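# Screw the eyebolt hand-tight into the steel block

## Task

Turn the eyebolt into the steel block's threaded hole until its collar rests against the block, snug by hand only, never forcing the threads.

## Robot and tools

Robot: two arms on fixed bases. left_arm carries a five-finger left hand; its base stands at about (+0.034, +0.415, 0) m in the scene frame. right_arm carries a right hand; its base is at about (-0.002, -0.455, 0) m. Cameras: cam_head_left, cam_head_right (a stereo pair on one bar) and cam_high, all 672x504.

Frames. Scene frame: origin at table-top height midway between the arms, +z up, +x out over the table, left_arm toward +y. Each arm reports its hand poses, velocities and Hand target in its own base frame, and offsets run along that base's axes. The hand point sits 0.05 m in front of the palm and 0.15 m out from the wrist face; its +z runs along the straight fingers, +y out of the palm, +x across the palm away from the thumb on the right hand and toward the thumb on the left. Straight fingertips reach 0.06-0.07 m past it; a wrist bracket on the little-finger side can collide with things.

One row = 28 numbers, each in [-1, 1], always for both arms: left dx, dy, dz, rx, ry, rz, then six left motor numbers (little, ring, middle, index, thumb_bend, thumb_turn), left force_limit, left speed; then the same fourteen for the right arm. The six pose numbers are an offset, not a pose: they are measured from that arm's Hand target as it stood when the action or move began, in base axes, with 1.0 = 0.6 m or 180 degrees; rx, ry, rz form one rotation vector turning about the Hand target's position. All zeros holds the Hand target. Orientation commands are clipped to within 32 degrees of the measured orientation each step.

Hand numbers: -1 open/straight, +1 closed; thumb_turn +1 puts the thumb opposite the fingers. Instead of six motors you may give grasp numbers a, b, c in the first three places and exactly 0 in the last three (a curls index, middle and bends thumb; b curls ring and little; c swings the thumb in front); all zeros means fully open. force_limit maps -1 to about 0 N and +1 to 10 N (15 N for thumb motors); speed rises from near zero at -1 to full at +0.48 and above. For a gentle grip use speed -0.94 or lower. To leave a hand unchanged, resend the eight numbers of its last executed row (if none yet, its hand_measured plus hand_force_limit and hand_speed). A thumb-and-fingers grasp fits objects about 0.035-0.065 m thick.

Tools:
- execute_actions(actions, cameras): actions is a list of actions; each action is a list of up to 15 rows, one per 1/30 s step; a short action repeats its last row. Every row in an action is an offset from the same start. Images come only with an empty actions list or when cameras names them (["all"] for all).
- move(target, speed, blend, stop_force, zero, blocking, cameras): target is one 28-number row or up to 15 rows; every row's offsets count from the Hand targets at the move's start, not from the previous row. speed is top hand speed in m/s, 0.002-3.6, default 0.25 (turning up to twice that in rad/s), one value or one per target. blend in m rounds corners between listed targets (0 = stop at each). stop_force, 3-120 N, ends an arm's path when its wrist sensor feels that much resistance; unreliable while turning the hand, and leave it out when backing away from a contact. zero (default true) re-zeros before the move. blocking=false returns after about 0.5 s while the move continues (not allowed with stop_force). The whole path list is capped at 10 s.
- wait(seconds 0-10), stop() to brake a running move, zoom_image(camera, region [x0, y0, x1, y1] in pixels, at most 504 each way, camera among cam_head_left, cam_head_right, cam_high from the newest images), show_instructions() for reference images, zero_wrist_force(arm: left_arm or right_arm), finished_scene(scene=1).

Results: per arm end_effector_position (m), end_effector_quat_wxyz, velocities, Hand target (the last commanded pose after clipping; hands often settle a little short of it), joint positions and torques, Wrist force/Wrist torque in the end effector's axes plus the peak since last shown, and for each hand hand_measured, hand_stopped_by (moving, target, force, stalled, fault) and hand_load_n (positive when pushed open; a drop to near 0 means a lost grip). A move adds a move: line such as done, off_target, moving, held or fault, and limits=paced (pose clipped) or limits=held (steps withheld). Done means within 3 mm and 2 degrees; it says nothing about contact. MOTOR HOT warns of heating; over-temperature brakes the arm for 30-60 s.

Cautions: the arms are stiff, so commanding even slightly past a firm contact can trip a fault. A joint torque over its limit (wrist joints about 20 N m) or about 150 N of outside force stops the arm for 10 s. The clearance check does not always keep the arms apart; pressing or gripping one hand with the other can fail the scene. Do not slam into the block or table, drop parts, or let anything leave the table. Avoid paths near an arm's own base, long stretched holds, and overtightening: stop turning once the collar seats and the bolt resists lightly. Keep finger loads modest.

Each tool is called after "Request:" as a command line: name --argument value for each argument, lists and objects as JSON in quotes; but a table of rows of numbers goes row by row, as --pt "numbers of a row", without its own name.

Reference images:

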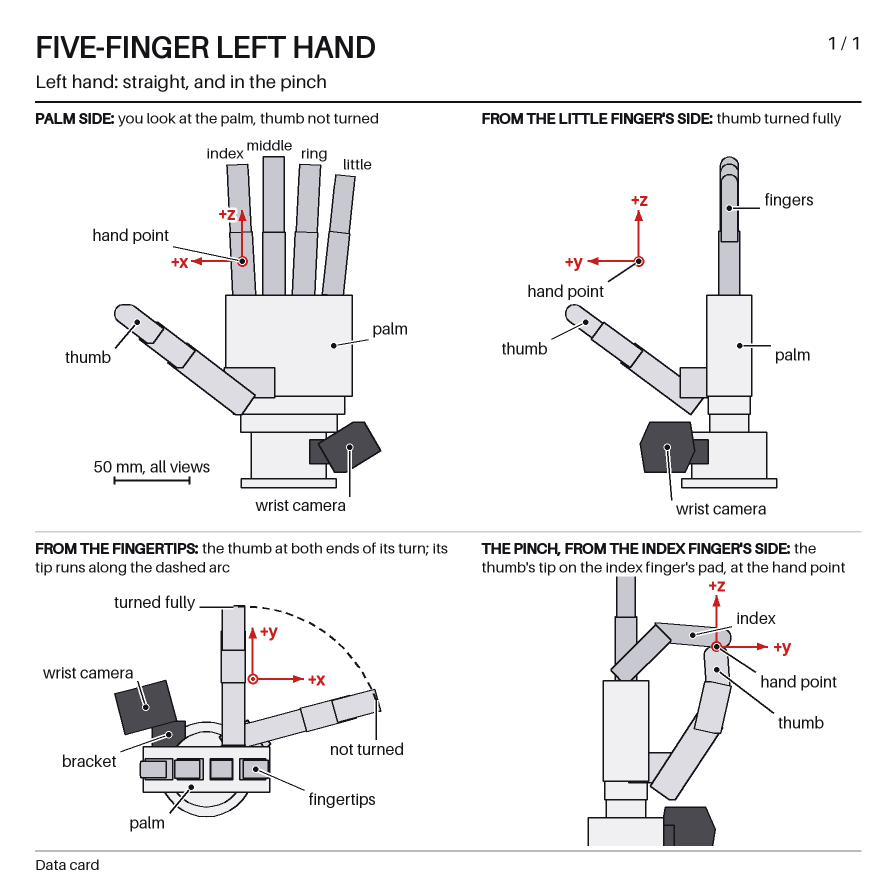

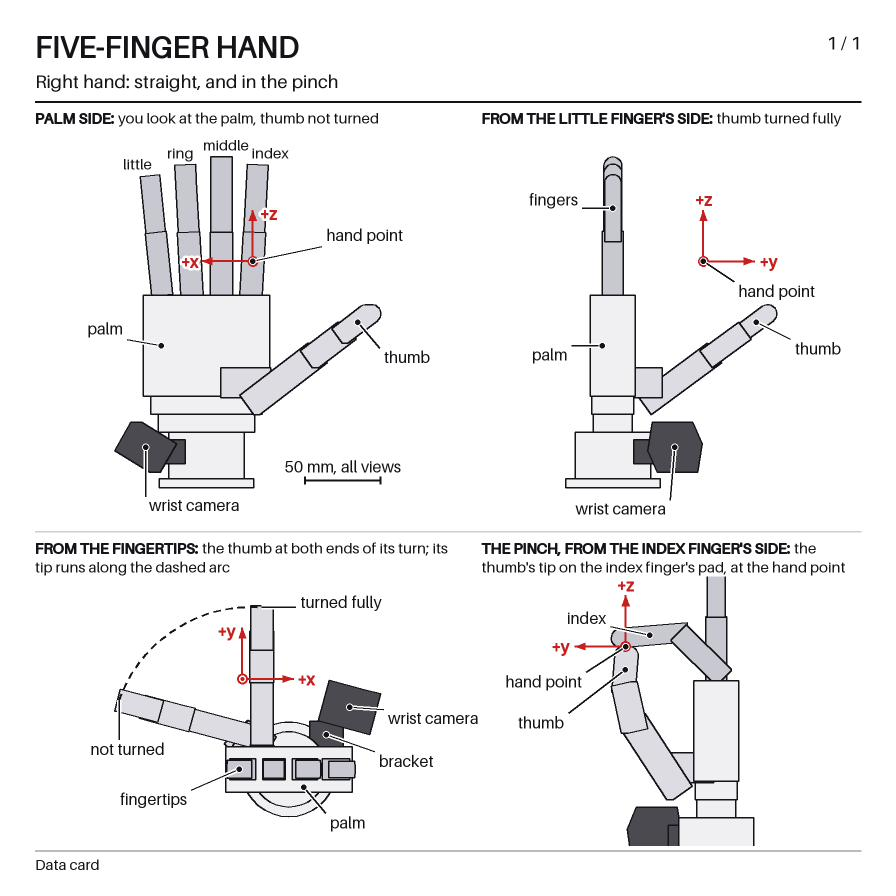

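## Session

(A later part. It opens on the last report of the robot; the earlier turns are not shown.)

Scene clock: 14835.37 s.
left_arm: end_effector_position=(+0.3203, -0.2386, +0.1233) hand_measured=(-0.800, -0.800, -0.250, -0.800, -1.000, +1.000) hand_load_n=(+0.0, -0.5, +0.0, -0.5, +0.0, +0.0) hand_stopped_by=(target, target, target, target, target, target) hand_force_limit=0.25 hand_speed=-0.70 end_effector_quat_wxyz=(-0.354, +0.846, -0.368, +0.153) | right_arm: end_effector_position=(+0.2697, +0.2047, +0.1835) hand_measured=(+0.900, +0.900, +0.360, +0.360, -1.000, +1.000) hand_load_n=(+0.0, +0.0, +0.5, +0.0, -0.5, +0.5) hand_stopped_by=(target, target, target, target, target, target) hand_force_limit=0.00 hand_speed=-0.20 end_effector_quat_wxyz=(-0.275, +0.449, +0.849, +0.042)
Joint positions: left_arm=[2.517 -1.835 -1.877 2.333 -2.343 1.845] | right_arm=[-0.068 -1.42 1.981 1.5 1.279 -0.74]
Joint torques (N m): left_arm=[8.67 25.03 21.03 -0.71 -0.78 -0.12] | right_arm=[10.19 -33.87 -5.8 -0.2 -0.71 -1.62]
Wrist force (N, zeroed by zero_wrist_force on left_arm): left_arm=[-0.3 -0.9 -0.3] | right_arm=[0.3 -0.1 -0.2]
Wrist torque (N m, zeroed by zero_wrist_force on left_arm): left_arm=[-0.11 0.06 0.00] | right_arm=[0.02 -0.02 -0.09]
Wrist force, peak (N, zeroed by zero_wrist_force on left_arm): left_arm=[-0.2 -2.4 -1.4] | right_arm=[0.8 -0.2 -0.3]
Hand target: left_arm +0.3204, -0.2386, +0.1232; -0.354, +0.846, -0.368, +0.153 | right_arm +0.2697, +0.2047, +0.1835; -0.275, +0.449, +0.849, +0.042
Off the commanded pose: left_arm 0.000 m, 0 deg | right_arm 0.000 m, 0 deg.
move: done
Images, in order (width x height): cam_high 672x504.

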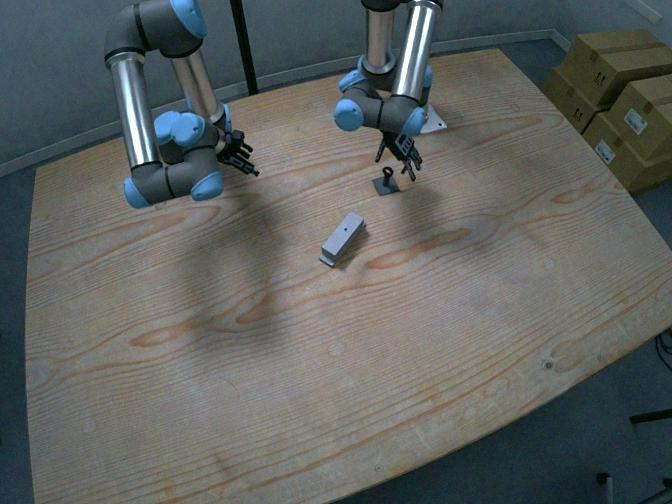

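Request:
move --target '[0,0,-0.0535,0,0,0,-0.8,-0.8,-0.25,-0.8,-1,1,0.25,-0.7,0,0,0,0,0,0,0.9,0.9,0.36,0.36,-1,1,0,-0.2]' --speed 0.05 --cameras '["cam_high"]'

Request:
zoom_image --camera "cam_high" --region '[371, 155, 401, 185]'

Scene clock: 14844.80 s.
left_arm: end_effector_position=(+0.3203, -0.2385, +0.0910) hand_measured=(-0.800, -0.800, -0.250, -0.800, -1.000, +1.000) hand_load_n=(+0.0, +0.0, +0.0, +0.0, +0.0, +0.0) hand_stopped_by=(target, target, target, target, target, target) hand_force_limit=0.25 hand_speed=-0.70 end_effector_quat_wxyz=(-0.354, +0.846, -0.368, +0.153) | right_arm: end_effector_position=(+0.2697, +0.2047, +0.1835) hand_measured=(+0.900, +0.900, +0.360, +0.360, -1.000, +1.000) hand_load_n=(+0.0, +0.0, +0.0, +0.0, -0.5, +0.5) hand_stopped_by=(target, target, target, target, target, target) hand_force_limit=0.00 hand_speed=-0.20 end_effector_quat_wxyz=(-0.275, +0.449, +0.849, +0.042)
Joint positions: left_arm=[2.517 -1.881 -1.914 2.416 -2.343 1.845] | right_arm=[-0.068 -1.42 1.981 1.5 1.279 -0.74]
Joint torques (N m): left_arm=[3.77 37.19 27.82 -4.96 0.24 1.19] | right_arm=[10.07 -33.95 -5.9 -0.16 -0.6 -1.54]
Wrist force (N, zeroed by zero_wrist_force on left_arm): left_arm=[-0.2 -0.8 -0.4] | right_arm=[0.5 0.1 -0.2]
Wrist torque (N m, zeroed by zero_wrist_force on left_arm): left_arm=[-0.06 0.01 0.01] | right_arm=[0.04 -0.05 -0.07]
Wrist force, peak (N, zeroed by zero_wrist_force on left_arm): left_arm=[-0.1 -1.4 -0.6] | right_arm=[0.9 -0.2 -0.2]
Hand target: left_arm +0.3204, -0.2386, +0.0911; -0.354, +0.846, -0.368, +0.153 | right_arm +0.2697, +0.2047, +0.1835; -0.275, +0.449, +0.849, +0.042
Off the commanded pose: left_arm 0.000 m, 0 deg | right_arm 0.000 m, 0 deg.
move: done
Images, in order (width x height): cam_high 672x504.

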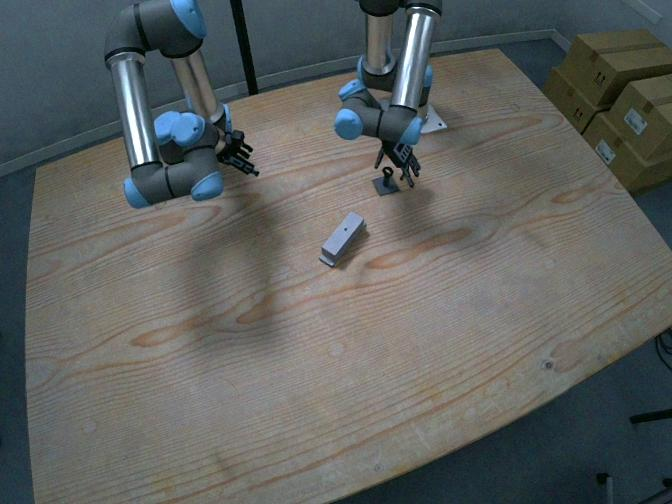

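Scaled by 16.800 from the camera's 672x504 image, which has a finer 960x720 frame.

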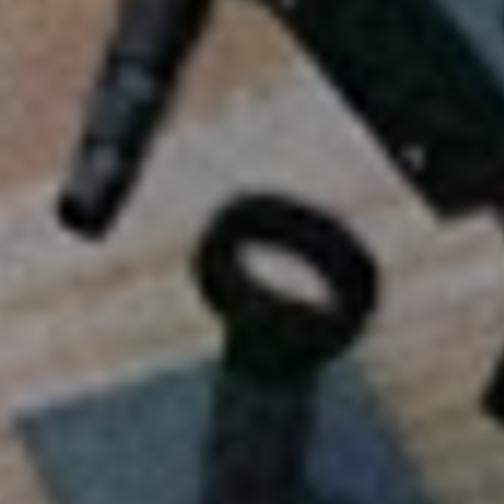

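Request:
move --target '[0,0,0,0,0,0,-0.8,-0.8,0.04,-0.8,-1,1,-0.9,-0.93,0,0,0,0,0,0,0.9,0.9,0.36,0.36,-1,1,0,-0.2]' --speed 0.01

Request:
wait --seconds 1

Request:
move --target '[0,0,0,0,0,0,-0.8,-0.8,0.04,-0.8,0.001,1,-0.85,-0.93,0,0,0,0,0,0,0.9,0.9,0.36,0.36,-1,1,0,-0.2]' --speed 0.01

Request:
wait --seconds 1 --cameras '["cam_high"]'

Request:
zoom_image --camera "cam_high" --region '[371, 155, 401, 185]'

Scene clock: 14859.20 s.
left_arm: end_effector_position=(+0.3204, -0.2386, +0.0911) hand_measured=(-0.800, -0.800, +0.040, -0.800, -1.000, +1.000) hand_load_n=(+0.0, +0.0, +0.0, +0.0, +0.0, +0.0) hand_stopped_by=(target, target, target, target, target, target) hand_force_limit=-0.90 hand_speed=-0.93 end_effector_quat_wxyz=(-0.354, +0.846, -0.368, +0.153) | right_arm: end_effector_position=(+0.2697, +0.2047, +0.1835) hand_measured=(+0.900, +0.900, +0.360, +0.360, -1.000, +1.000) hand_load_n=(+0.0, +0.0, +0.0, +0.0, +0.0, +0.0) hand_stopped_by=(target, target, target, target, target, target) hand_force_limit=0.00 hand_speed=-0.20 end_effector_quat_wxyz=(-0.275, +0.449, +0.849, +0.042)
Joint positions: left_arm=[2.517 -1.881 -1.914 2.416 -2.343 1.845] | right_arm=[-0.068 -1.42 1.981 1.5 1.279 -0.74]
Joint torques (N m): left_arm=[5.19 36.14 26.39 -0.65 0.34 0.88] | right_arm=[10.32 -34 -6.5 -0.2 -0.52 -1.67]
Wrist force (N, zeroed by zero_wrist_force on left_arm): left_arm=[-0.1 -0.7 -0.2] | right_arm=[0.5 -0.2 -0.1]
Wrist torque (N m, zeroed by zero_wrist_force on left_arm): left_arm=[-0.06 0.00 0.01] | right_arm=[0.00 -0.05 -0.09]
Wrist force, peak (N, zeroed by zero_wrist_force on left_arm): left_arm=[-0.2 -1.0 -0.5] | right_arm=[0.9 -0.1 -0.3]
Hand target: left_arm +0.3204, -0.2386, +0.0911; -0.354, +0.846, -0.368, +0.153 | right_arm +0.2697, +0.2047, +0.1835; -0.275, +0.449, +0.849, +0.042
Off the commanded pose: left_arm 0.000 m, 0 deg | right_arm 0.000 m, 0 deg.
move: done

Scene clock: 14860.20 s.
left_arm: end_effector_position=(+0.3204, -0.2386, +0.0911) hand_measured=(-0.800, -0.800, +0.040, -0.800, -1.000, +1.000) hand_load_n=(+0.0, +0.0, +0.0, +0.0, +0.0, +0.0) hand_stopped_by=(target, target, target, target, target, target) hand_force_limit=-0.90 hand_speed=-0.93 end_effector_quat_wxyz=(-0.354, +0.846, -0.368, +0.153) | right_arm: end_effector_position=(+0.2697, +0.2047, +0.1835) hand_measured=(+0.900, +0.900, +0.360, +0.360, -1.000, +1.000) hand_load_n=(+0.0, +0.0, +0.0, +0.0, +0.0, +0.5) hand_stopped_by=(target, target, target, target, target, target) hand_force_limit=0.00 hand_speed=-0.20 end_effector_quat_wxyz=(-0.275, +0.449, +0.849, +0.042)
Joint positions: left_arm=[2.517 -1.881 -1.914 2.416 -2.343 1.845] | right_arm=[-0.068 -1.42 1.981 1.5 1.279 -0.74]
Joint torques (N m): left_arm=[2.92 35.57 24.96 0.24 0.49 0.46] | right_arm=[9.71 -34.05 -6.13 -0.15 -0.64 -1.64]
Wrist force (N, zeroed by zero_wrist_force on left_arm): left_arm=[-0.4 -0.8 -0.2] | right_arm=[0.4 -0.1 -0.2]
Wrist torque (N m, zeroed by zero_wrist_force on left_arm): left_arm=[-0.07 0.05 0.00] | right_arm=[0.02 -0.03 -0.08]
Wrist force, peak (N, zeroed by zero_wrist_force on left_arm): left_arm=[0.0 -1.0 -0.4] | right_arm=[0.7 0.0 -0.5]
Hand target: left_arm +0.3204, -0.2386, +0.0911; -0.354, +0.846, -0.368, +0.153 | right_arm +0.2697, +0.2047, +0.1835; -0.275, +0.449, +0.849, +0.042
Off the commanded pose: left_arm 0.000 m, 0 deg | right_arm 0.000 m, 0 deg.
wait: 1.00 s; at rest by 0.17 s

Scene clock: 14863.27 s.
left_arm: end_effector_position=(+0.3204, -0.2386, +0.0911) hand_measured=(-0.800, -0.800, +0.040, -0.800, -0.714, +1.000) hand_load_n=(+0.0, +0.0, +0.0, +0.0, +1.5, +0.0) hand_stopped_by=(target, target, target, target, force, target) hand_force_limit=-0.85 hand_speed=-0.93 end_effector_quat_wxyz=(-0.354, +0.846, -0.368, +0.153) | right_arm: end_effector_position=(+0.2697, +0.2047, +0.1835) hand_measured=(+0.900, +0.900, +0.360, +0.360, -1.000, +1.000) hand_load_n=(+0.0, +0.0, +0.0, +0.0, -0.5, +0.0) hand_stopped_by=(target, target, target, target, target, target) hand_force_limit=0.00 hand_speed=-0.20 end_effector_quat_wxyz=(-0.275, +0.449, +0.849, +0.042)
Joint positions: left_arm=[2.517 -1.881 -1.914 2.416 -2.343 1.845] | right_arm=[-0.068 -1.42 1.981 1.5 1.279 -0.74]
Joint torques (N m): left_arm=[4.56 34.71 24.96 0.53 0.3 -0.43] | right_arm=[9.53 -34.22 -6.33 -0.15 -0.64 -1.51]
Wrist force (N, zeroed by zero_wrist_force on left_arm): left_arm=[0.0 -0.7 -2.1] | right_arm=[0.5 0.0 -0.1]
Wrist torque (N m, zeroed by zero_wrist_force on left_arm): left_arm=[-0.10 -0.04 0.01] | right_arm=[0.03 -0.05 -0.08]
Wrist force, peak (N, zeroed by zero_wrist_force on left_arm): left_arm=[-0.3 -0.7 -2.1] | right_arm=[0.8 -0.2 -0.3]
Hand target: left_arm +0.3204, -0.2386, +0.0911; -0.354, +0.846, -0.368, +0.153 | right_arm +0.2697, +0.2047, +0.1835; -0.275, +0.449, +0.849, +0.042
Off the commanded pose: left_arm 0.000 m, 0 deg | right_arm 0.000 m, 0 deg.
move: done

Scene clock: 14864.27 s.
left_arm: end_effector_position=(+0.3204, -0.2386, +0.0911) hand_measured=(-0.800, -0.800, +0.040, -0.800, -0.714, +1.000) hand_load_n=(+0.0, +0.0, +0.0, +0.0, +1.5, +0.0) hand_stopped_by=(target, target, target, target, force, target) hand_force_limit=-0.85 hand_speed=-0.93 end_effector_quat_wxyz=(-0.354, +0.846, -0.368, +0.153) | right_arm: end_effector_position=(+0.2697, +0.2047, +0.1835) hand_measured=(+0.900, +0.900, +0.360, +0.360, -1.000, +1.000) hand_load_n=(+0.0, +0.0, +0.0, +0.0, +0.0, +0.0) hand_stopped_by=(target, target, target, target, target, target) hand_force_limit=0.00 hand_speed=-0.20 end_effector_quat_wxyz=(-0.275, +0.449, +0.849, +0.042)
Joint positions: left_arm=[2.517 -1.881 -1.914 2.416 -2.343 1.845] | right_arm=[-0.068 -1.42 1.981 1.5 1.279 -0.74]
Joint torques (N m): left_arm=[3.76 33.52 24.34 0.43 -0.06 -0.8] | right_arm=[10.14 -34.71 -5.42 0 -0.61 -1.49]
Wrist force (N, zeroed by zero_wrist_force on left_arm): left_arm=[-0.1 -0.7 -1.9] | right_arm=[0.6 -0.1 -0.3]
Wrist torque (N m, zeroed by zero_wrist_force on left_arm): left_arm=[-0.13 -0.02 0.02] | right_arm=[0.02 -0.05 -0.08]
Wrist force, peak (N, zeroed by zero_wrist_force on left_arm): left_arm=[-0.1 -0.8 -2.2] | right_arm=[0.8 -0.3 -0.3]
Hand target: left_arm +0.3204, -0.2386, +0.0911; -0.354, +0.846, -0.368, +0.153 | right_arm +0.2697, +0.2047, +0.1835; -0.275, +0.449, +0.849, +0.042
Off the commanded pose: left_arm 0.000 m, 0 deg | right_arm 0.000 m, 0 deg.
wait: 1.00 s; at rest by 0.17 s
Images, in order (width x height): cam_high 672x504.

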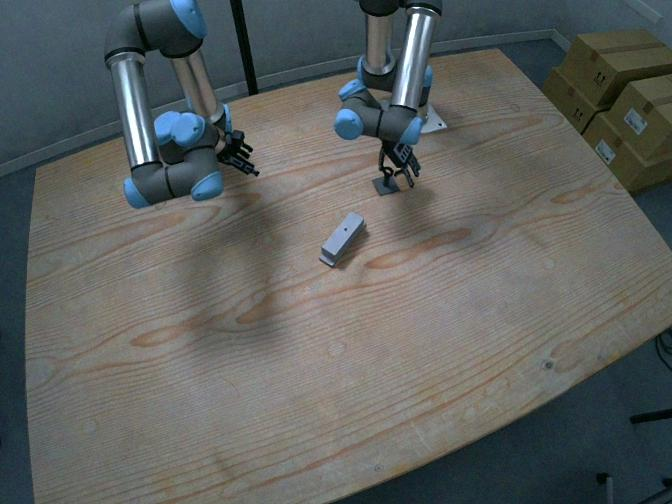

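Scaled by 16.800 from the camera's 672x504 image, which has a finer 960x720 frame.

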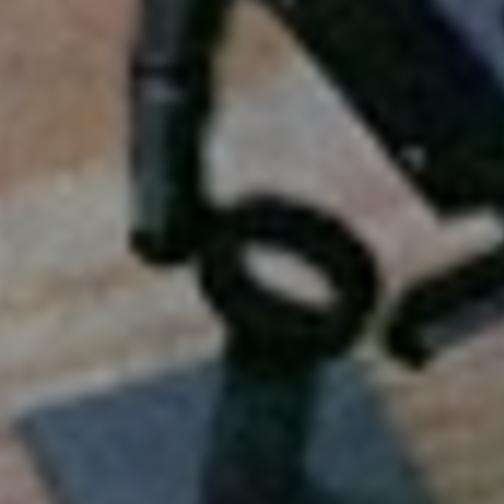

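Request:
move --target '[0,0,0,0,0,0,-0.8,-0.8,0.2,-0.8,0.001,1,-0.85,-0.94,0,0,0,0,0,0,0.9,0.9,0.36,0.36,-1,1,0,-0.2]' --speed 0.01

Request:
move --target '[0,0,0,0,0,0,-0.8,-0.8,0.3,-0.8,0.05,1,-0.3,-0.94,0,0,0,0,0,0,0.9,0.9,0.36,0.36,-1,1,0,-0.2]' --speed 0.01 --cameras '["cam_high"]'

Request:
zoom_image --camera "cam_high" --region '[371, 155, 401, 185]'

Scene clock: 14872.60 s.
left_arm: end_effector_position=(+0.3204, -0.2386, +0.0911) hand_measured=(-0.800, -0.800, +0.062, -0.800, -0.714, +1.000) hand_load_n=(+0.0, +0.0, +2.5, +0.0, +2.0, +0.5) hand_stopped_by=(target, target, force, target, force, target) hand_force_limit=-0.85 hand_speed=-0.94 end_effector_quat_wxyz=(-0.354, +0.846, -0.368, +0.153) | right_arm: end_effector_position=(+0.2697, +0.2047, +0.1835) hand_measured=(+0.900, +0.900, +0.360, +0.360, -1.000, +1.000) hand_load_n=(+0.0, +0.0, +0.0, +0.0, -0.5, +0.5) hand_stopped_by=(target, target, target, target, target, target) hand_force_limit=0.00 hand_speed=-0.20 end_effector_quat_wxyz=(-0.275, +0.449, +0.849, +0.042)
Joint positions: left_arm=[2.517 -1.881 -1.914 2.416 -2.343 1.845] | right_arm=[-0.068 -1.42 1.981 1.5 1.279 -0.74]
Joint torques (N m): left_arm=[4.62 31.14 23.7 0.5 -1.72 -1.09] | right_arm=[9.88 -34.85 -6.23 -0.11 -0.76 -1.42]
Wrist force (N, zeroed by zero_wrist_force on left_arm): left_arm=[-0.2 -0.3 0.2] | right_arm=[0.6 0.0 -0.2]
Wrist torque (N m, zeroed by zero_wrist_force on left_arm): left_arm=[-0.06 0.01 0.01] | right_arm=[0.04 -0.06 -0.07]
Wrist force, peak (N, zeroed by zero_wrist_force on left_arm): left_arm=[-0.3 -0.8 -2.1] | right_arm=[0.8 -0.3 -0.2]
Hand target: left_arm +0.3204, -0.2386, +0.0911; -0.354, +0.846, -0.368, +0.153 | right_arm +0.2697, +0.2047, +0.1835; -0.275, +0.449, +0.849, +0.042
Off the commanded pose: left_arm 0.000 m, 0 deg | right_arm 0.000 m, 0 deg.
move: done

Scene clock: 14873.10 s.
left_arm: end_effector_position=(+0.3204, -0.2386, +0.0911) hand_measured=(-0.800, -0.800, +0.066, -0.800, -0.708, +1.000) hand_load_n=(+0.0, +0.0, +5.5, +0.0, +4.5, +1.0) hand_stopped_by=(target, target, force, target, force, target) hand_force_limit=-0.30 hand_speed=-0.94 end_effector_quat_wxyz=(-0.354, +0.846, -0.368, +0.153) | right_arm: end_effector_position=(+0.2697, +0.2047, +0.1835) hand_measured=(+0.900, +0.900, +0.360, +0.360, -1.000, +1.000) hand_load_n=(+0.0, +0.0, +0.0, +0.0, +0.0, +0.0) hand_stopped_by=(target, target, target, target, target, target) hand_force_limit=0.00 hand_speed=-0.20 end_effector_quat_wxyz=(-0.275, +0.449, +0.849, +0.042)
Joint positions: left_arm=[2.517 -1.881 -1.914 2.416 -2.343 1.845] | right_arm=[-0.068 -1.42 1.981 1.5 1.279 -0.74]
Joint torques (N m): left_arm=[4.76 29.61 21.99 0.26 -2.18 -1.04] | right_arm=[9.9 -34.38 -6.1 -0.12 -0.65 -1.49]
Wrist force (N, zeroed by zero_wrist_force on left_arm): left_arm=[-0.1 -0.3 0.2] | right_arm=[0.4 -0.2 -0.4]
Wrist torque (N m, zeroed by zero_wrist_force on left_arm): left_arm=[-0.05 0.01 0.00] | right_arm=[0.02 -0.02 -0.10]
Wrist force, peak (N, zeroed by zero_wrist_force on left_arm): left_arm=[0.0 -0.5 0.4] | right_arm=[0.8 -0.3 -0.4]
Hand target: left_arm +0.3204, -0.2386, +0.0911; -0.354, +0.846, -0.368, +0.153 | right_arm +0.2697, +0.2047, +0.1835; -0.275, +0.449, +0.849, +0.042
Off the commanded pose: left_arm 0.000 m, 0 deg | right_arm 0.000 m, 0 deg.
move: done
Images, in order (width x height): cam_high 672x504.

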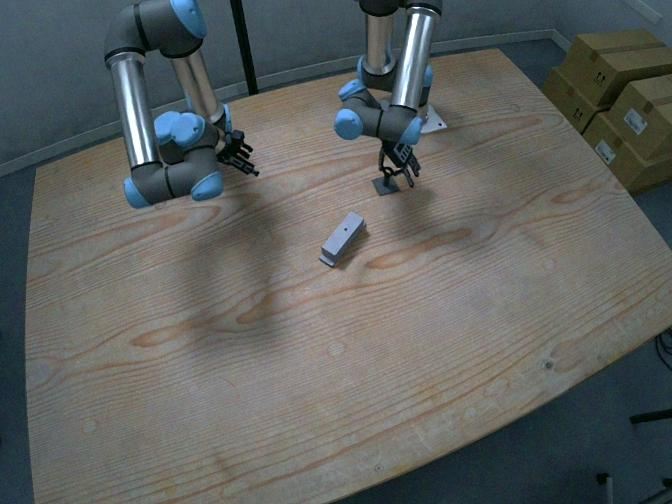

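Scaled by 16.800 from the camera's 672x504 image, which has a finer 960x720 frame.

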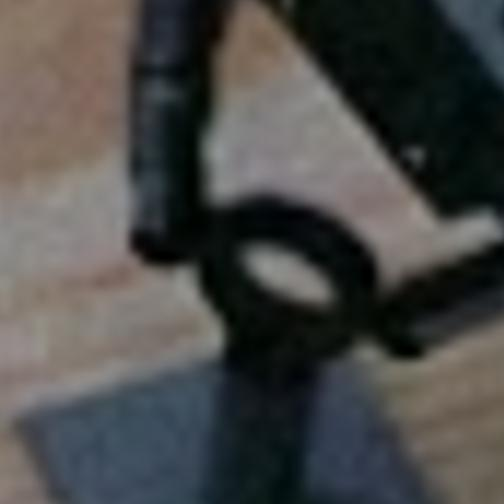

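Request:
move --target '[0,0,0,0,0,0,-0.8,-0.8,0.4,-0.8,0.15,1,0.3,-0.95,0,0,0,0,0,0,0.9,0.9,0.36,0.36,-1,1,0,-0.2]' --speed 0.01

Request:
move --target '[0,0,0,0,0,0,-0.8,-0.8,0.5,-0.8,0.3,1,0.7,-0.95,0,0,0,0,0,0,0.9,0.9,0.36,0.36,-1,1,0,-0.2]' --speed 0.01

Request:
zero_wrist_force --arm "left_arm"

Request:
move --target '[0,0,0.06,0,0,0,-0.8,-0.8,0.5,-0.8,0.3,1,0.7,-0.95,0,0,0,0,0,0,0.9,0.9,0.36,0.36,-1,1,0,-0.2]' --speed 0.03 --cameras '["cam_high"]'

Request:
zoom_image --camera "cam_high" --region '[371, 155, 401, 185]'

Scene clock: 14887.17 s.
left_arm: end_effector_position=(+0.3204, -0.2386, +0.0911) hand_measured=(-0.800, -0.800, +0.068, -0.800, -0.694, +1.000) hand_load_n=(+0.0, +0.0, +9.5, +0.0, +9.5, +1.5) hand_stopped_by=(target, target, force, target, force, target) hand_force_limit=0.30 hand_speed=-0.95 end_effector_quat_wxyz=(-0.354, +0.846, -0.368, +0.153) | right_arm: end_effector_position=(+0.2697, +0.2047, +0.1835) hand_measured=(+0.900, +0.900, +0.360, +0.360, -1.000, +1.000) hand_load_n=(+0.0, +0.0, +0.0, +0.0, +0.0, +0.0) hand_stopped_by=(target, target, target, target, target, target) hand_force_limit=0.00 hand_speed=-0.20 end_effector_quat_wxyz=(-0.275, +0.449, +0.849, +0.042)
Joint positions: left_arm=[2.517 -1.881 -1.914 2.416 -2.343 1.845] | right_arm=[-0.068 -1.42 1.981 1.5 1.279 -0.74]
Joint torques (N m): left_arm=[4.55 29.69 20.11 0.35 -2.6 -1.05] | right_arm=[10.13 -34.78 -5.5 -0.2 -0.65 -1.41]
Wrist force (N, zeroed by zero_wrist_force on left_arm): left_arm=[-0.1 0.3 -0.3] | right_arm=[0.7 -0.2 -0.3]
Wrist torque (N m, zeroed by zero_wrist_force on left_arm): left_arm=[-0.04 0.01 -0.01] | right_arm=[0.02 -0.07 -0.07]
Wrist force, peak (N, zeroed by zero_wrist_force on left_arm): left_arm=[-0.2 0.0 -0.8] | right_arm=[0.8 -0.3 -0.4]
Hand target: left_arm +0.3204, -0.2386, +0.0911; -0.354, +0.846, -0.368, +0.153 | right_arm +0.2697, +0.2047, +0.1835; -0.275, +0.449, +0.849, +0.042
Off the commanded pose: left_arm 0.000 m, 0 deg | right_arm 0.000 m, 0 deg.
move: done

Scene clock: 14887.67 s.
left_arm: end_effector_position=(+0.3204, -0.2386, +0.0911) hand_measured=(-0.800, -0.800, +0.068, -0.800, -0.686, +1.000) hand_load_n=(+0.0, +0.0, +11.0, +0.0, +12.0, +1.5) hand_stopped_by=(target, target, force, target, force, target) hand_force_limit=0.70 hand_speed=-0.95 end_effector_quat_wxyz=(-0.354, +0.846, -0.368, +0.153) | right_arm: end_effector_position=(+0.2697, +0.2047, +0.1835) hand_measured=(+0.900, +0.900, +0.360, +0.360, -1.000, +1.000) hand_load_n=(+0.0, +0.0, +0.0, +0.0, +0.0, +0.0) hand_stopped_by=(target, target, target, target, target, target) hand_force_limit=0.00 hand_speed=-0.20 end_effector_quat_wxyz=(-0.275, +0.449, +0.849, +0.042)
Joint positions: left_arm=[2.517 -1.881 -1.914 2.416 -2.343 1.845] | right_arm=[-0.068 -1.42 1.981 1.5 1.279 -0.74]
Joint torques (N m): left_arm=[4.3 29.09 20.54 0.31 -2.59 -1.07] | right_arm=[10.26 -34.93 -5.76 0.06 -0.64 -1.5]
Wrist force (N, zeroed by zero_wrist_force on left_arm): left_arm=[-0.2 0.0 -1.9] | right_arm=[0.6 -0.1 -0.2]
Wrist torque (N m, zeroed by zero_wrist_force on left_arm): left_arm=[-0.12 -0.01 0.00] | right_arm=[0.02 -0.06 -0.07]
Wrist force, peak (N, zeroed by zero_wrist_force on left_arm): left_arm=[-0.1 -0.2 -2.6] | right_arm=[0.7 -0.1 -0.4]
Hand target: left_arm +0.3204, -0.2386, +0.0911; -0.354, +0.846, -0.368, +0.153 | right_arm +0.2697, +0.2047, +0.1835; -0.275, +0.449, +0.849, +0.042
Off the commanded pose: left_arm 0.000 m, 0 deg | right_arm 0.000 m, 0 deg.
move: done

Wrist force sensor zeroed.

Scene clock: 14889.17 s.
left_arm: end_effector_position=(+0.3205, -0.2386, +0.1273) hand_measured=(-0.800, -0.800, +0.068, -0.800, -0.686, +1.000) hand_load_n=(+0.0, +0.0, +12.0, +0.0, +11.5, +2.0) hand_stopped_by=(target, target, force, target, force, target) hand_force_limit=0.70 hand_speed=-0.95 end_effector_quat_wxyz=(-0.354, +0.846, -0.368, +0.153) end_effector_velocity=(+0.001, -0.001, -0.002) end_effector_angular_velocity=(-0.002, -0.001, +0.000) | right_arm: end_effector_position=(+0.2697, +0.2047, +0.1835) hand_measured=(+0.900, +0.900, +0.360, +0.360, -1.000, +1.000) hand_load_n=(+0.0, +0.0, +0.0, +0.0, +0.0, +0.0) hand_stopped_by=(target, target, target, target, target, target) hand_force_limit=0.00 hand_speed=-0.20 end_effector_quat_wxyz=(-0.275, +0.449, +0.849, +0.042)
Joint positions: left_arm=[2.517 -1.83 -1.872 2.323 -2.343 1.845] | right_arm=[-0.068 -1.42 1.981 1.5 1.279 -0.74]
Joint velocities: left_arm=[0 -0.003 -0.001 0.007 0.001 0.001] | right_arm=[within noise]
Joint torques (N m): left_arm=[6.91 15.63 6.3 1.02 -2.43 0.28] | right_arm=[10.11 -34.55 -6.3 -0.19 -0.68 -1.54]
Wrist force (N, zeroed by zero_wrist_force on left_arm): left_arm=[0.1 -0.4 1.8] | right_arm=[0.6 0.0 -0.3]
Wrist torque (N m, zeroed by zero_wrist_force on left_arm): left_arm=[0.04 0.04 0.00] | right_arm=[0.04 -0.05 -0.08]
Wrist force, peak (N, zeroed by zero_wrist_force on left_arm): left_arm=[0.3 1.0 2.3] | right_arm=[0.7 -0.4 -0.3]
Hand target: left_arm +0.3204, -0.2386, +0.1271; -0.354, +0.846, -0.368, +0.153 | right_arm +0.2697, +0.2047, +0.1835; -0.275, +0.449, +0.849, +0.042
Off the commanded pose: left_arm 0.000 m, 0 deg | right_arm 0.000 m, 0 deg.
move: done
Images, in order (width x height): cam_high 672x504.

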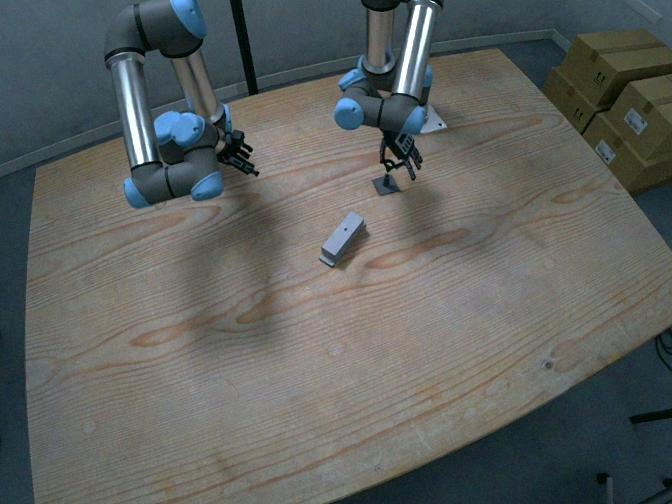

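Scaled by 16.800 from the camera's 672x504 image, which has a finer 960x720 frame.

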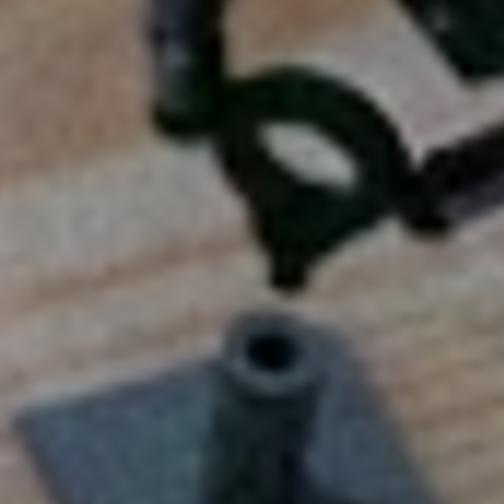

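Request:
move --pt "0 0 0.1 0 0 0 -0.8 -0.8 0.5 -0.8 0.3 1 0.7 -0.95 0 0 0 0 0 0 0.9 0.9 0.36 0.36 -1 1 0 -0.2" --pt "0.2405 -0.3378 0.1 0 0 0 -0.8 -0.8 0.5 -0.8 0.3 1 0.7 -0.95 0 0 0 0 0 0 0.9 0.9 0.36 0.36 -1 1 0 -0.2" --speed '[0.15,0.2]' --blend '[0.02,0]'

Request:
zero_wrist_force --arm "left_arm"

Request:
move --pt "0 0 -0.1 0 0 0 -0.8 -0.8 0.5 -0.8 0.3 1 0.7 -0.95 0 0 0 0 0 0 0.9 0.9 0.36 0.36 -1 1 0 -0.2" --pt "0.0048 0.0045 -0.1 0 0 0 -0.8 -0.8 0.5 -0.8 0.3 1 0.7 -0.95 0 0 0 0 0 0 0.9 0.9 0.36 0.36 -1 1 0 -0.2" --speed '[0.1,0.01]' --cameras '["cam_high"]'

Request:
zoom_image --camera "cam_high" --region '[331, 210, 361, 240]'

Request:
zoom_image --camera "cam_high" --region '[338, 219, 353, 234]'

Scene clock: 14925.13 s.
left_arm: end_effector_position=(+0.4646, -0.4413, +0.1871) hand_measured=(-0.800, -0.800, +0.068, -0.800, -0.686, +1.000) hand_load_n=(+0.0, +0.0, +12.0, +0.0, +11.5, +2.0) hand_stopped_by=(target, target, force, target, force, target) hand_force_limit=0.70 hand_speed=-0.95 end_effector_quat_wxyz=(-0.354, +0.846, -0.368, +0.153) | right_arm: end_effector_position=(+0.2697, +0.2047, +0.1835) hand_measured=(+0.900, +0.900, +0.360, +0.360, -1.000, +1.000) hand_load_n=(+0.0, +0.0, +0.0, +0.0, +0.0, +0.0) hand_stopped_by=(target, target, target, target, target, target) hand_force_limit=0.00 hand_speed=-0.20 end_effector_quat_wxyz=(-0.275, +0.449, +0.849, +0.042)
Joint positions: left_arm=[2.382 -2.394 -0.849 1.731 -2.36 1.656] | right_arm=[-0.068 -1.42 1.981 1.5 1.279 -0.74]
Joint torques (N m): left_arm=[9.22 40 33.45 -1.72 -1.23 1.44] | right_arm=[10.45 -34.4 -6.2 -0.25 -0.58 -1.57]
Wrist force (N, zeroed by zero_wrist_force on left_arm): left_arm=[0.0 -0.2 1.8] | right_arm=[0.8 0.0 -0.4]
Wrist torque (N m, zeroed by zero_wrist_force on left_arm): left_arm=[0.09 0.01 0.05] | right_arm=[0.05 -0.08 -0.06]
Wrist force, peak (N, zeroed by zero_wrist_force on left_arm): left_arm=[-0.1 1.7 3.4] | right_arm=[0.7 -0.4 -0.4]
Hand target: left_arm +0.4647, -0.4413, +0.1871; -0.354, +0.846, -0.368, +0.153 | right_arm +0.2697, +0.2047, +0.1835; -0.275, +0.449, +0.849, +0.042
Off the commanded pose: left_arm 0.000 m, 0 deg | right_arm 0.000 m, 0 deg.
move: done

Wrist force sensor zeroed.

Scene clock: 14926.57 s.
left_arm: end_effector_position=(+0.4677, -0.4385, +0.1271) hand_measured=(-0.800, -0.800, +0.068, -0.800, -0.686, +1.000) hand_load_n=(+0.0, +0.0, +12.0, +0.0, +11.5, +2.0) hand_stopped_by=(target, target, force, target, force, target) hand_force_limit=0.70 hand_speed=-0.95 end_effector_quat_wxyz=(-0.354, +0.846, -0.368, +0.153) | right_arm: end_effector_position=(+0.2697, +0.2047, +0.1835) hand_measured=(+0.900, +0.900, +0.360, +0.360, -1.000, +1.000) hand_load_n=(+0.0, +0.0, +0.0, +0.0, +0.0, +0.0) hand_stopped_by=(target, target, target, target, target, target) hand_force_limit=0.00 hand_speed=-0.20 end_effector_quat_wxyz=(-0.275, +0.449, +0.849, +0.042)
Joint positions: left_arm=[2.388 -2.422 -0.952 1.869 -2.36 1.665] | right_arm=[-0.068 -1.42 1.981 1.5 1.279 -0.74]
Joint torques (N m): left_arm=[-3.72 60.52 8.79 -0.83 0.52 -0.67] | right_arm=[9.87 -34.51 -5.73 -0.07 -0.54 -1.5]
Wrist force (N, zeroed by zero_wrist_force on left_arm): left_arm=[-0.2 0.1 0.0] | right_arm=[0.7 -0.1 -0.1]
Wrist torque (N m, zeroed by zero_wrist_force on left_arm): left_arm=[0.01 0.06 -0.06] | right_arm=[0.01 -0.08 -0.07]
Wrist force, peak (N, zeroed by zero_wrist_force on left_arm): left_arm=[-0.1 1.4 1.0] | right_arm=[0.9 -0.2 -0.2]
Hand target: left_arm +0.4676, -0.4386, +0.1271; -0.354, +0.846, -0.368, +0.153 | right_arm +0.2697, +0.2047, +0.1835; -0.275, +0.449, +0.849, +0.042
Off the commanded pose: left_arm 0.000 m, 0 deg | right_arm 0.000 m, 0 deg.
move: done
Images, in order (width x height): cam_high 672x504.

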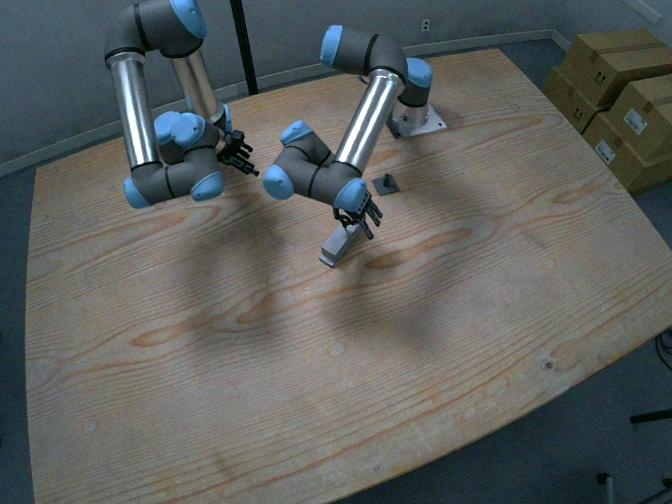

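Scaled by 16.800 from the camera's 672x504 image, which has a finer 960x720 frame.

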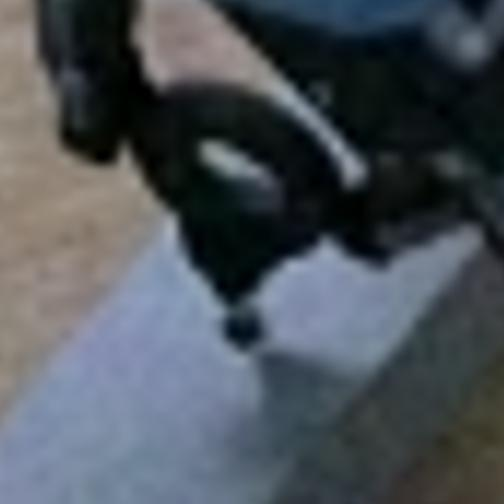

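Scaled by 33.600 from the camera's 672x504 image, which has a finer 960x720 frame.

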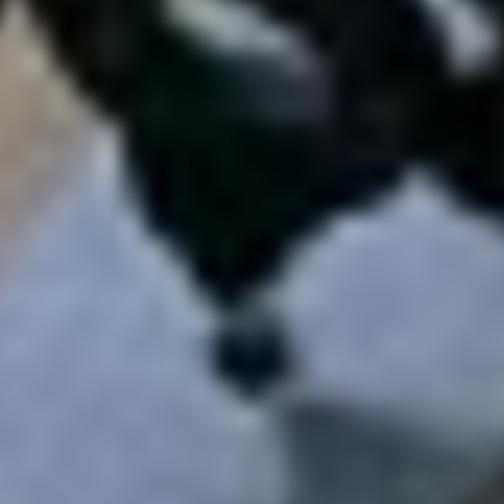

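Request:
move --target '[0.0003,0.0031,0,0,0,0,-0.8,-0.8,0.5,-0.8,0.3,1,0.7,-0.95,0,0,0,0,0,0,0.9,0.9,0.36,0.36,-1,1,0,-0.2]' --speed 0.01 --cameras '["cam_high"]'

Request:
zoom_image --camera "cam_high" --region '[338, 219, 353, 234]'

Scene clock: 14944.33 s.
left_arm: end_effector_position=(+0.4678, -0.4367, +0.1271) hand_measured=(-0.800, -0.800, +0.068, -0.800, -0.686, +1.000) hand_load_n=(+0.0, +0.0, +12.0, +0.0, +11.5, +2.0) hand_stopped_by=(target, target, force, target, force, target) hand_force_limit=0.70 hand_speed=-0.95 end_effector_quat_wxyz=(-0.354, +0.846, -0.368, +0.153) | right_arm: end_effector_position=(+0.2697, +0.2047, +0.1835) hand_measured=(+0.900, +0.900, +0.360, +0.360, -1.000, +1.000) hand_load_n=(+0.0, +0.0, +0.0, +0.0, +0.0, +0.5) hand_stopped_by=(target, target, target, target, target, target) hand_force_limit=0.00 hand_speed=-0.20 end_effector_quat_wxyz=(-0.275, +0.449, +0.849, +0.042)
Joint positions: left_arm=[2.391 -2.417 -0.96 1.874 -2.36 1.669] | right_arm=[-0.068 -1.42 1.981 1.5 1.279 -0.74]
Joint torques (N m): left_arm=[6.83 57.76 14.46 -0.14 0.59 1.51] | right_arm=[9.76 -33.29 -5.91 -0.19 -0.55 -1.54]
Wrist force (N, zeroed by zero_wrist_force on left_arm): left_arm=[0.2 0.1 0.1] | right_arm=[0.7 -0.2 -0.3]
Wrist torque (N m, zeroed by zero_wrist_force on left_arm): left_arm=[0.01 -0.01 -0.17] | right_arm=[0.00 -0.06 -0.07]
Wrist force, peak (N, zeroed by zero_wrist_force on left_arm): left_arm=[0.3 0.2 0.3] | right_arm=[0.8 -0.2 -0.4]
Hand target: left_arm +0.4678, -0.4367, +0.1271; -0.354, +0.846, -0.368, +0.153 | right_arm +0.2697, +0.2047, +0.1835; -0.275, +0.449, +0.849, +0.042
Off the commanded pose: left_arm 0.000 m, 0 deg | right_arm 0.000 m, 0 deg.
move: done
Images, in order (width x height): cam_high 672x504.

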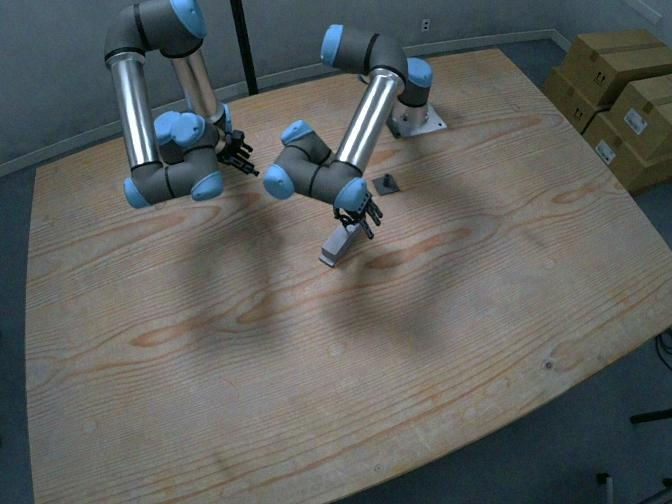

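Scaled by 33.600 from the camera's 672x504 image, which has a finer 960x720 frame.

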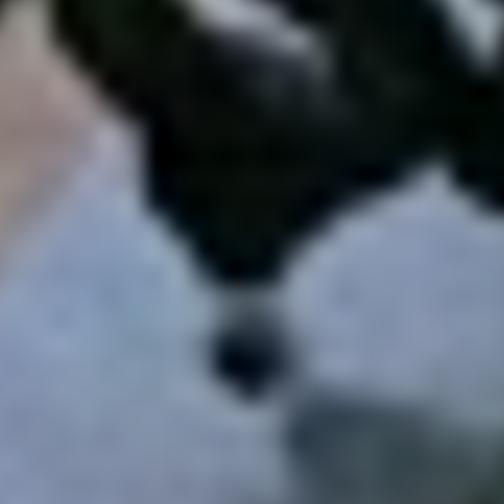

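Request:
move --target '[0.0026,0.0007,0,0,0,0,-0.8,-0.8,0.5,-0.8,0.3,1,0.7,-0.95,0,0,0,0,0,0,0.9,0.9,0.36,0.36,-1,1,0,-0.2]' --speed 0.01 --cameras '["cam_high"]'

Request:
zoom_image --camera "cam_high" --region '[338, 219, 353, 234]'

Scene clock: 14959.00 s.
left_arm: end_effector_position=(+0.4694, -0.4363, +0.1271) hand_measured=(-0.800, -0.800, +0.068, -0.800, -0.686, +1.000) hand_load_n=(+0.0, +0.0, +12.0, +0.0, +11.5, +2.0) hand_stopped_by=(target, target, force, target, force, target) hand_force_limit=0.70 hand_speed=-0.95 end_effector_quat_wxyz=(-0.354, +0.846, -0.368, +0.153) | right_arm: end_effector_position=(+0.2697, +0.2047, +0.1835) hand_measured=(+0.900, +0.900, +0.360, +0.360, -1.000, +1.000) hand_load_n=(+0.0, +0.0, +0.0, +0.0, +0.0, +0.0) hand_stopped_by=(target, target, target, target, target, target) hand_force_limit=0.00 hand_speed=-0.20 end_effector_quat_wxyz=(-0.275, +0.449, +0.849, +0.042)
Joint positions: left_arm=[2.393 -2.419 -0.956 1.874 -2.359 1.672] | right_arm=[-0.068 -1.42 1.981 1.5 1.279 -0.74]
Joint torques (N m): left_arm=[5.73 34.88 28.66 0.61 0.58 1.57] | right_arm=[10.1 -33.42 -6.5 -0.09 -0.56 -1.48]
Wrist force (N, zeroed by zero_wrist_force on left_arm): left_arm=[0.2 0.2 0.2] | right_arm=[0.6 -0.1 -0.2]
Wrist torque (N m, zeroed by zero_wrist_force on left_arm): left_arm=[0.03 0.00 -0.18] | right_arm=[0.01 -0.05 -0.08]
Wrist force, peak (N, zeroed by zero_wrist_force on left_arm): left_arm=[0.2 0.3 0.4] | right_arm=[0.9 0.0 -0.4]
Hand target: left_arm +0.4693, -0.4363, +0.1271; -0.354, +0.846, -0.368, +0.153 | right_arm +0.2697, +0.2047, +0.1835; -0.275, +0.449, +0.849, +0.042
Off the commanded pose: left_arm 0.000 m, 0 deg | right_arm 0.000 m, 0 deg.
move: done
Images, in order (width x height): cam_high 672x504.

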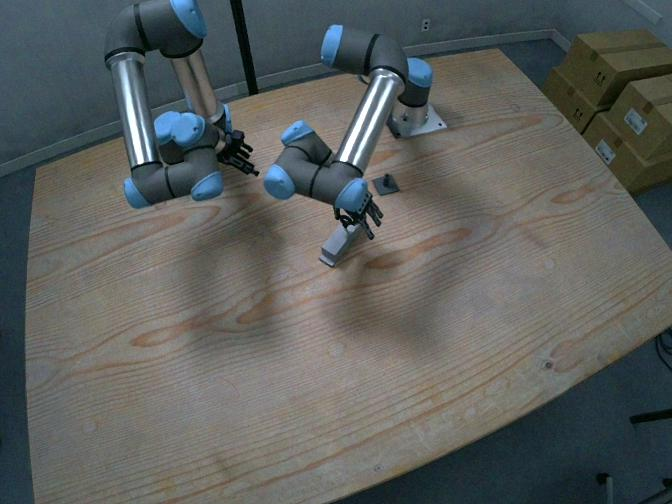

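Scaled by 33.600 from the camera's 672x504 image, which has a finer 960x720 frame.

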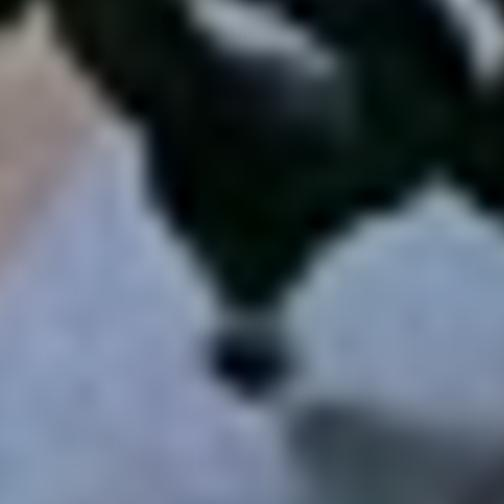

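Request:
move --target '[0.0003,0.0009,-0.0185,0,0,0,-0.8,-0.8,0.5,-0.8,0.3,1,0.7,-0.95,0,0,0,0,0,0,0.9,0.9,0.36,0.36,-1,1,0,-0.2]' --speed 0.03

Request:
move --target '[0,0,-0.012,0,0,0,-0.8,-0.8,0.5,-0.8,0.3,1,0.7,-0.95,0,0,0,0,0,0,0.9,0.9,0.36,0.36,-1,1,0,-0.2]' --speed 0.003 --stop_force 3 --cameras '["cam_high"]'

Request:
zoom_image --camera "cam_high" --region '[331, 210, 361, 240]'

Scene clock: 14971.23 s.
left_arm: end_effector_position=(+0.4695, -0.4358, +0.1158) hand_measured=(-0.800, -0.800, +0.068, -0.800, -0.686, +1.000) hand_load_n=(+0.0, +0.0, +12.0, +0.0, +11.5, +2.0) hand_stopped_by=(target, target, force, target, force, target) hand_force_limit=0.70 hand_speed=-0.95 end_effector_quat_wxyz=(-0.354, +0.846, -0.368, +0.153) | right_arm: end_effector_position=(+0.2697, +0.2047, +0.1835) hand_measured=(+0.900, +0.900, +0.360, +0.360, -1.000, +1.000) hand_load_n=(+0.0, +0.0, +0.0, +0.0, +0.0, +0.0) hand_stopped_by=(target, target, target, target, target, target) hand_force_limit=0.00 hand_speed=-0.20 end_effector_quat_wxyz=(-0.275, +0.449, +0.849, +0.042)
Joint positions: left_arm=[2.394 -2.426 -0.973 1.899 -2.359 1.673] | right_arm=[-0.068 -1.42 1.981 1.5 1.279 -0.74]
Joint torques (N m): left_arm=[9.31 47.9 26.88 -4.81 0.45 2.07] | right_arm=[10.14 -34.19 -6.18 0.01 -0.76 -1.44]
Wrist force (N, zeroed by zero_wrist_force on left_arm): left_arm=[0.0 0.2 0.0] | right_arm=[0.6 -0.1 -0.3]
Wrist torque (N m, zeroed by zero_wrist_force on left_arm): left_arm=[0.03 0.01 -0.19] | right_arm=[0.03 -0.05 -0.07]
Wrist force, peak (N, zeroed by zero_wrist_force on left_arm): left_arm=[-0.1 0.5 0.2] | right_arm=[0.8 -0.2 -0.4]
Hand target: left_arm +0.4695, -0.4358, +0.1160; -0.354, +0.846, -0.368, +0.153 | right_arm +0.2697, +0.2047, +0.1835; -0.275, +0.449, +0.849, +0.042
Off the commanded pose: left_arm 0.000 m, 0 deg | right_arm 0.000 m, 0 deg.
move: done

Scene clock: 14973.33 s.
left_arm: end_effector_position=(+0.4695, -0.4357, +0.1114) hand_measured=(-0.800, -0.800, +0.068, -0.800, -0.686, +1.000) hand_load_n=(+0.0, +0.0, +11.0, +0.0, +11.5, +1.5) hand_stopped_by=(target, target, force, target, force, target) hand_force_limit=0.70 hand_speed=-0.95 end_effector_quat_wxyz=(-0.354, +0.846, -0.368, +0.153) | right_arm: end_effector_position=(+0.2697, +0.2047, +0.1835) hand_measured=(+0.900, +0.900, +0.360, +0.360, -1.000, +1.000) hand_load_n=(+0.0, +0.0, +0.0, +0.0, +0.0, +0.0) hand_stopped_by=(target, target, target, target, target, target) hand_force_limit=0.00 hand_speed=-0.20 end_effector_quat_wxyz=(-0.275, +0.449, +0.849, +0.042)
Joint positions: left_arm=[2.394 -2.429 -0.979 1.908 -2.359 1.673] | right_arm=[-0.068 -1.42 1.981 1.5 1.279 -0.74]
Joint torques (N m): left_arm=[8.46 43.41 25.35 -4.61 0.47 -0.28] | right_arm=[10.12 -34.41 -7.31 -0.17 -0.67 -1.42]
Wrist force (N, zeroed by zero_wrist_force on left_arm): left_arm=[-0.2 -3.8 -3.2] | right_arm=[0.8 -0.1 -0.3]
Wrist torque (N m, zeroed by zero_wrist_force on left_arm): left_arm=[-0.16 -0.04 -0.10] | right_arm=[0.03 -0.08 -0.07]
Wrist force, peak (N, zeroed by zero_wrist_force on left_arm): left_arm=[-0.3 -4.0 -3.1] | right_arm=[0.7 -0.3 -0.4]
Hand target: left_arm +0.4695, -0.4358, +0.1115; -0.354, +0.846, -0.368, +0.153 (not the last commanded pose) | right_arm +0.2697, +0.2047, +0.1835; -0.275, +0.449, +0.849, +0.042
Off the commanded pose: left_arm 0.003 m, 0 deg | right_arm 0.000 m, 0 deg.
move: contact (left_arm)
Images, in order (width x height): cam_high 672x504.

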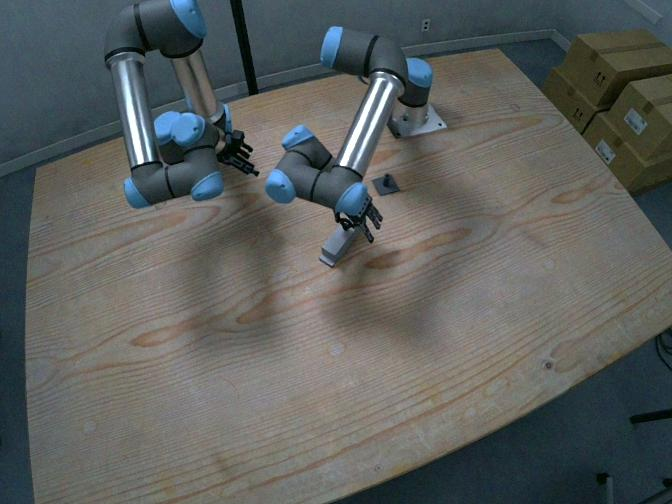

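Scaled by 16.800 from the camera's 672x504 image, which has a finer 960x720 frame.

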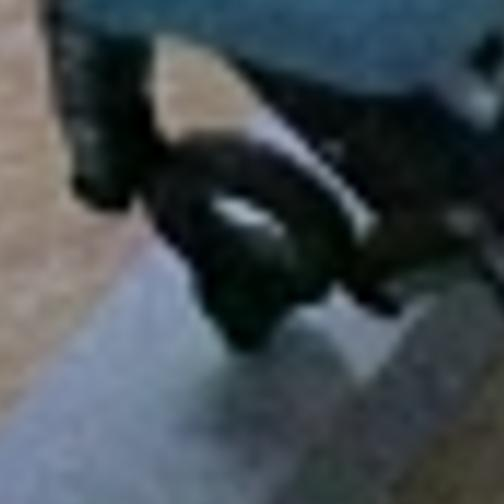

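Request:
move --target '[-0.0026,-0.0097,-0.0004,0,0,-0.08333,-0.8,-0.8,0.5,-0.8,0.3,1,0.7,-0.95,0,0,0,0,0,0,0.9,0.9,0.36,0.36,-1,1,0,-0.2]' --speed 0.03

Request:
move --target '[-0.0050,-0.0087,-0.0004,0,0,-0.08333,-0.8,-0.8,0.5,-0.8,0.3,1,0.7,-0.95,0,0,0,0,0,0,0.9,0.9,0.36,0.36,-1,1,0,-0.2]' --speed 0.03

Scene clock: 15006.53 s.
left_arm: end_effector_position=(+0.4679, -0.4416, +0.1113) hand_measured=(-0.800, -0.800, +0.068, -0.800, -0.686, +1.000) hand_load_n=(+0.0, +0.0, +12.0, +0.0, +11.5, +2.0) hand_stopped_by=(target, target, force, target, force, target) hand_force_limit=0.70 hand_speed=-0.95 end_effector_quat_wxyz=(-0.331, +0.791, -0.475, +0.198) end_effector_velocity=(-0.001, +0.000, +0.000) end_effector_angular_velocity=(+0.002, +0.002, +0.003) | right_arm: end_effector_position=(+0.2697, +0.2047, +0.1835) hand_measured=(+0.900, +0.900, +0.360, +0.360, -1.000, +1.000) hand_load_n=(+0.0, +0.0, +0.0, +0.0, +0.0, +0.0) hand_stopped_by=(target, target, target, target, target, target) hand_force_limit=0.00 hand_speed=-0.20 end_effector_quat_wxyz=(-0.275, +0.449, +0.849, +0.042)
Joint positions: left_arm=[2.411 -2.311 -1.124 2.198 -2.302 2.051] | right_arm=[-0.068 -1.42 1.981 1.5 1.279 -0.74]
Joint velocities: left_arm=[0 -0.001 0.001 -0.006 -0.001 -0.004] | right_arm=[within noise]
Joint torques (N m): left_arm=[6.41 37.39 27.18 -4.68 -2.42 -1.18] | right_arm=[9.83 -34.55 -5.88 -0.23 -0.61 -1.51]
Wrist force (N, zeroed by zero_wrist_force on left_arm): left_arm=[0.1 -0.1 -0.1] | right_arm=[0.6 -0.3 -0.3]
Wrist torque (N m, zeroed by zero_wrist_force on left_arm): left_arm=[0.02 0.05 -0.20] | right_arm=[0.00 -0.05 -0.08]
Wrist force, peak (N, zeroed by zero_wrist_force on left_arm): left_arm=[0.0 -4.6 -2.0] | right_arm=[0.8 -0.1 -0.3]
Hand target: left_arm +0.4679, -0.4416, +0.1113; -0.331, +0.791, -0.475, +0.198 | right_arm +0.2697, +0.2047, +0.1835; -0.275, +0.449, +0.849, +0.042
Off the commanded pose: left_arm 0.000 m, 0 deg | right_arm 0.000 m, 0 deg.
move: done

Scene clock: 15011.20 s.
left_arm: end_effector_position=(+0.4650, -0.4468, +0.1111) hand_measured=(-0.800, -0.800, +0.068, -0.800, -0.686, +1.000) hand_load_n=(+0.0, +0.0, +12.0, +0.0, +11.5, +2.0) hand_stopped_by=(target, target, force, target, force, target) hand_force_limit=0.70 hand_speed=-0.95 end_effector_quat_wxyz=(-0.302, +0.722, -0.575, +0.239) | right_arm: end_effector_position=(+0.2697, +0.2047, +0.1835) hand_measured=(+0.900, +0.900, +0.360, +0.360, -1.000, +1.000) hand_load_n=(+0.0, +0.0, +0.0, +0.0, +0.0, +0.0) hand_stopped_by=(target, target, target, target, target, target) hand_force_limit=0.00 hand_speed=-0.20 end_effector_quat_wxyz=(-0.275, +0.449, +0.849, +0.042)
Joint positions: left_arm=[2.443 -2.202 -1.262 2.438 -2.176 2.391] | right_arm=[-0.068 -1.42 1.981 1.5 1.279 -0.74]
Joint torques (N m): left_arm=[2.6 35.51 27.1 -4.04 -2.5 -1.19] | right_arm=[10.2 -34.39 -5.94 -0.18 -0.58 -1.43]
Wrist force (N, zeroed by zero_wrist_force on left_arm): left_arm=[-0.4 -0.2 0.0] | right_arm=[0.5 0.0 -0.3]
Wrist torque (N m, zeroed by zero_wrist_force on left_arm): left_arm=[-0.05 0.09 -0.22] | right_arm=[0.04 -0.04 -0.07]
Wrist force, peak (N, zeroed by zero_wrist_force on left_arm): left_arm=[-0.6 -0.3 0.1] | right_arm=[0.9 -0.2 -0.4]
Hand target: left_arm +0.4649, -0.4468, +0.1110; -0.302, +0.722, -0.575, +0.239 | right_arm +0.2697, +0.2047, +0.1835; -0.275, +0.449, +0.849, +0.042
Off the commanded pose: left_arm 0.000 m, 0 deg | right_arm 0.000 m, 0 deg.
move: done


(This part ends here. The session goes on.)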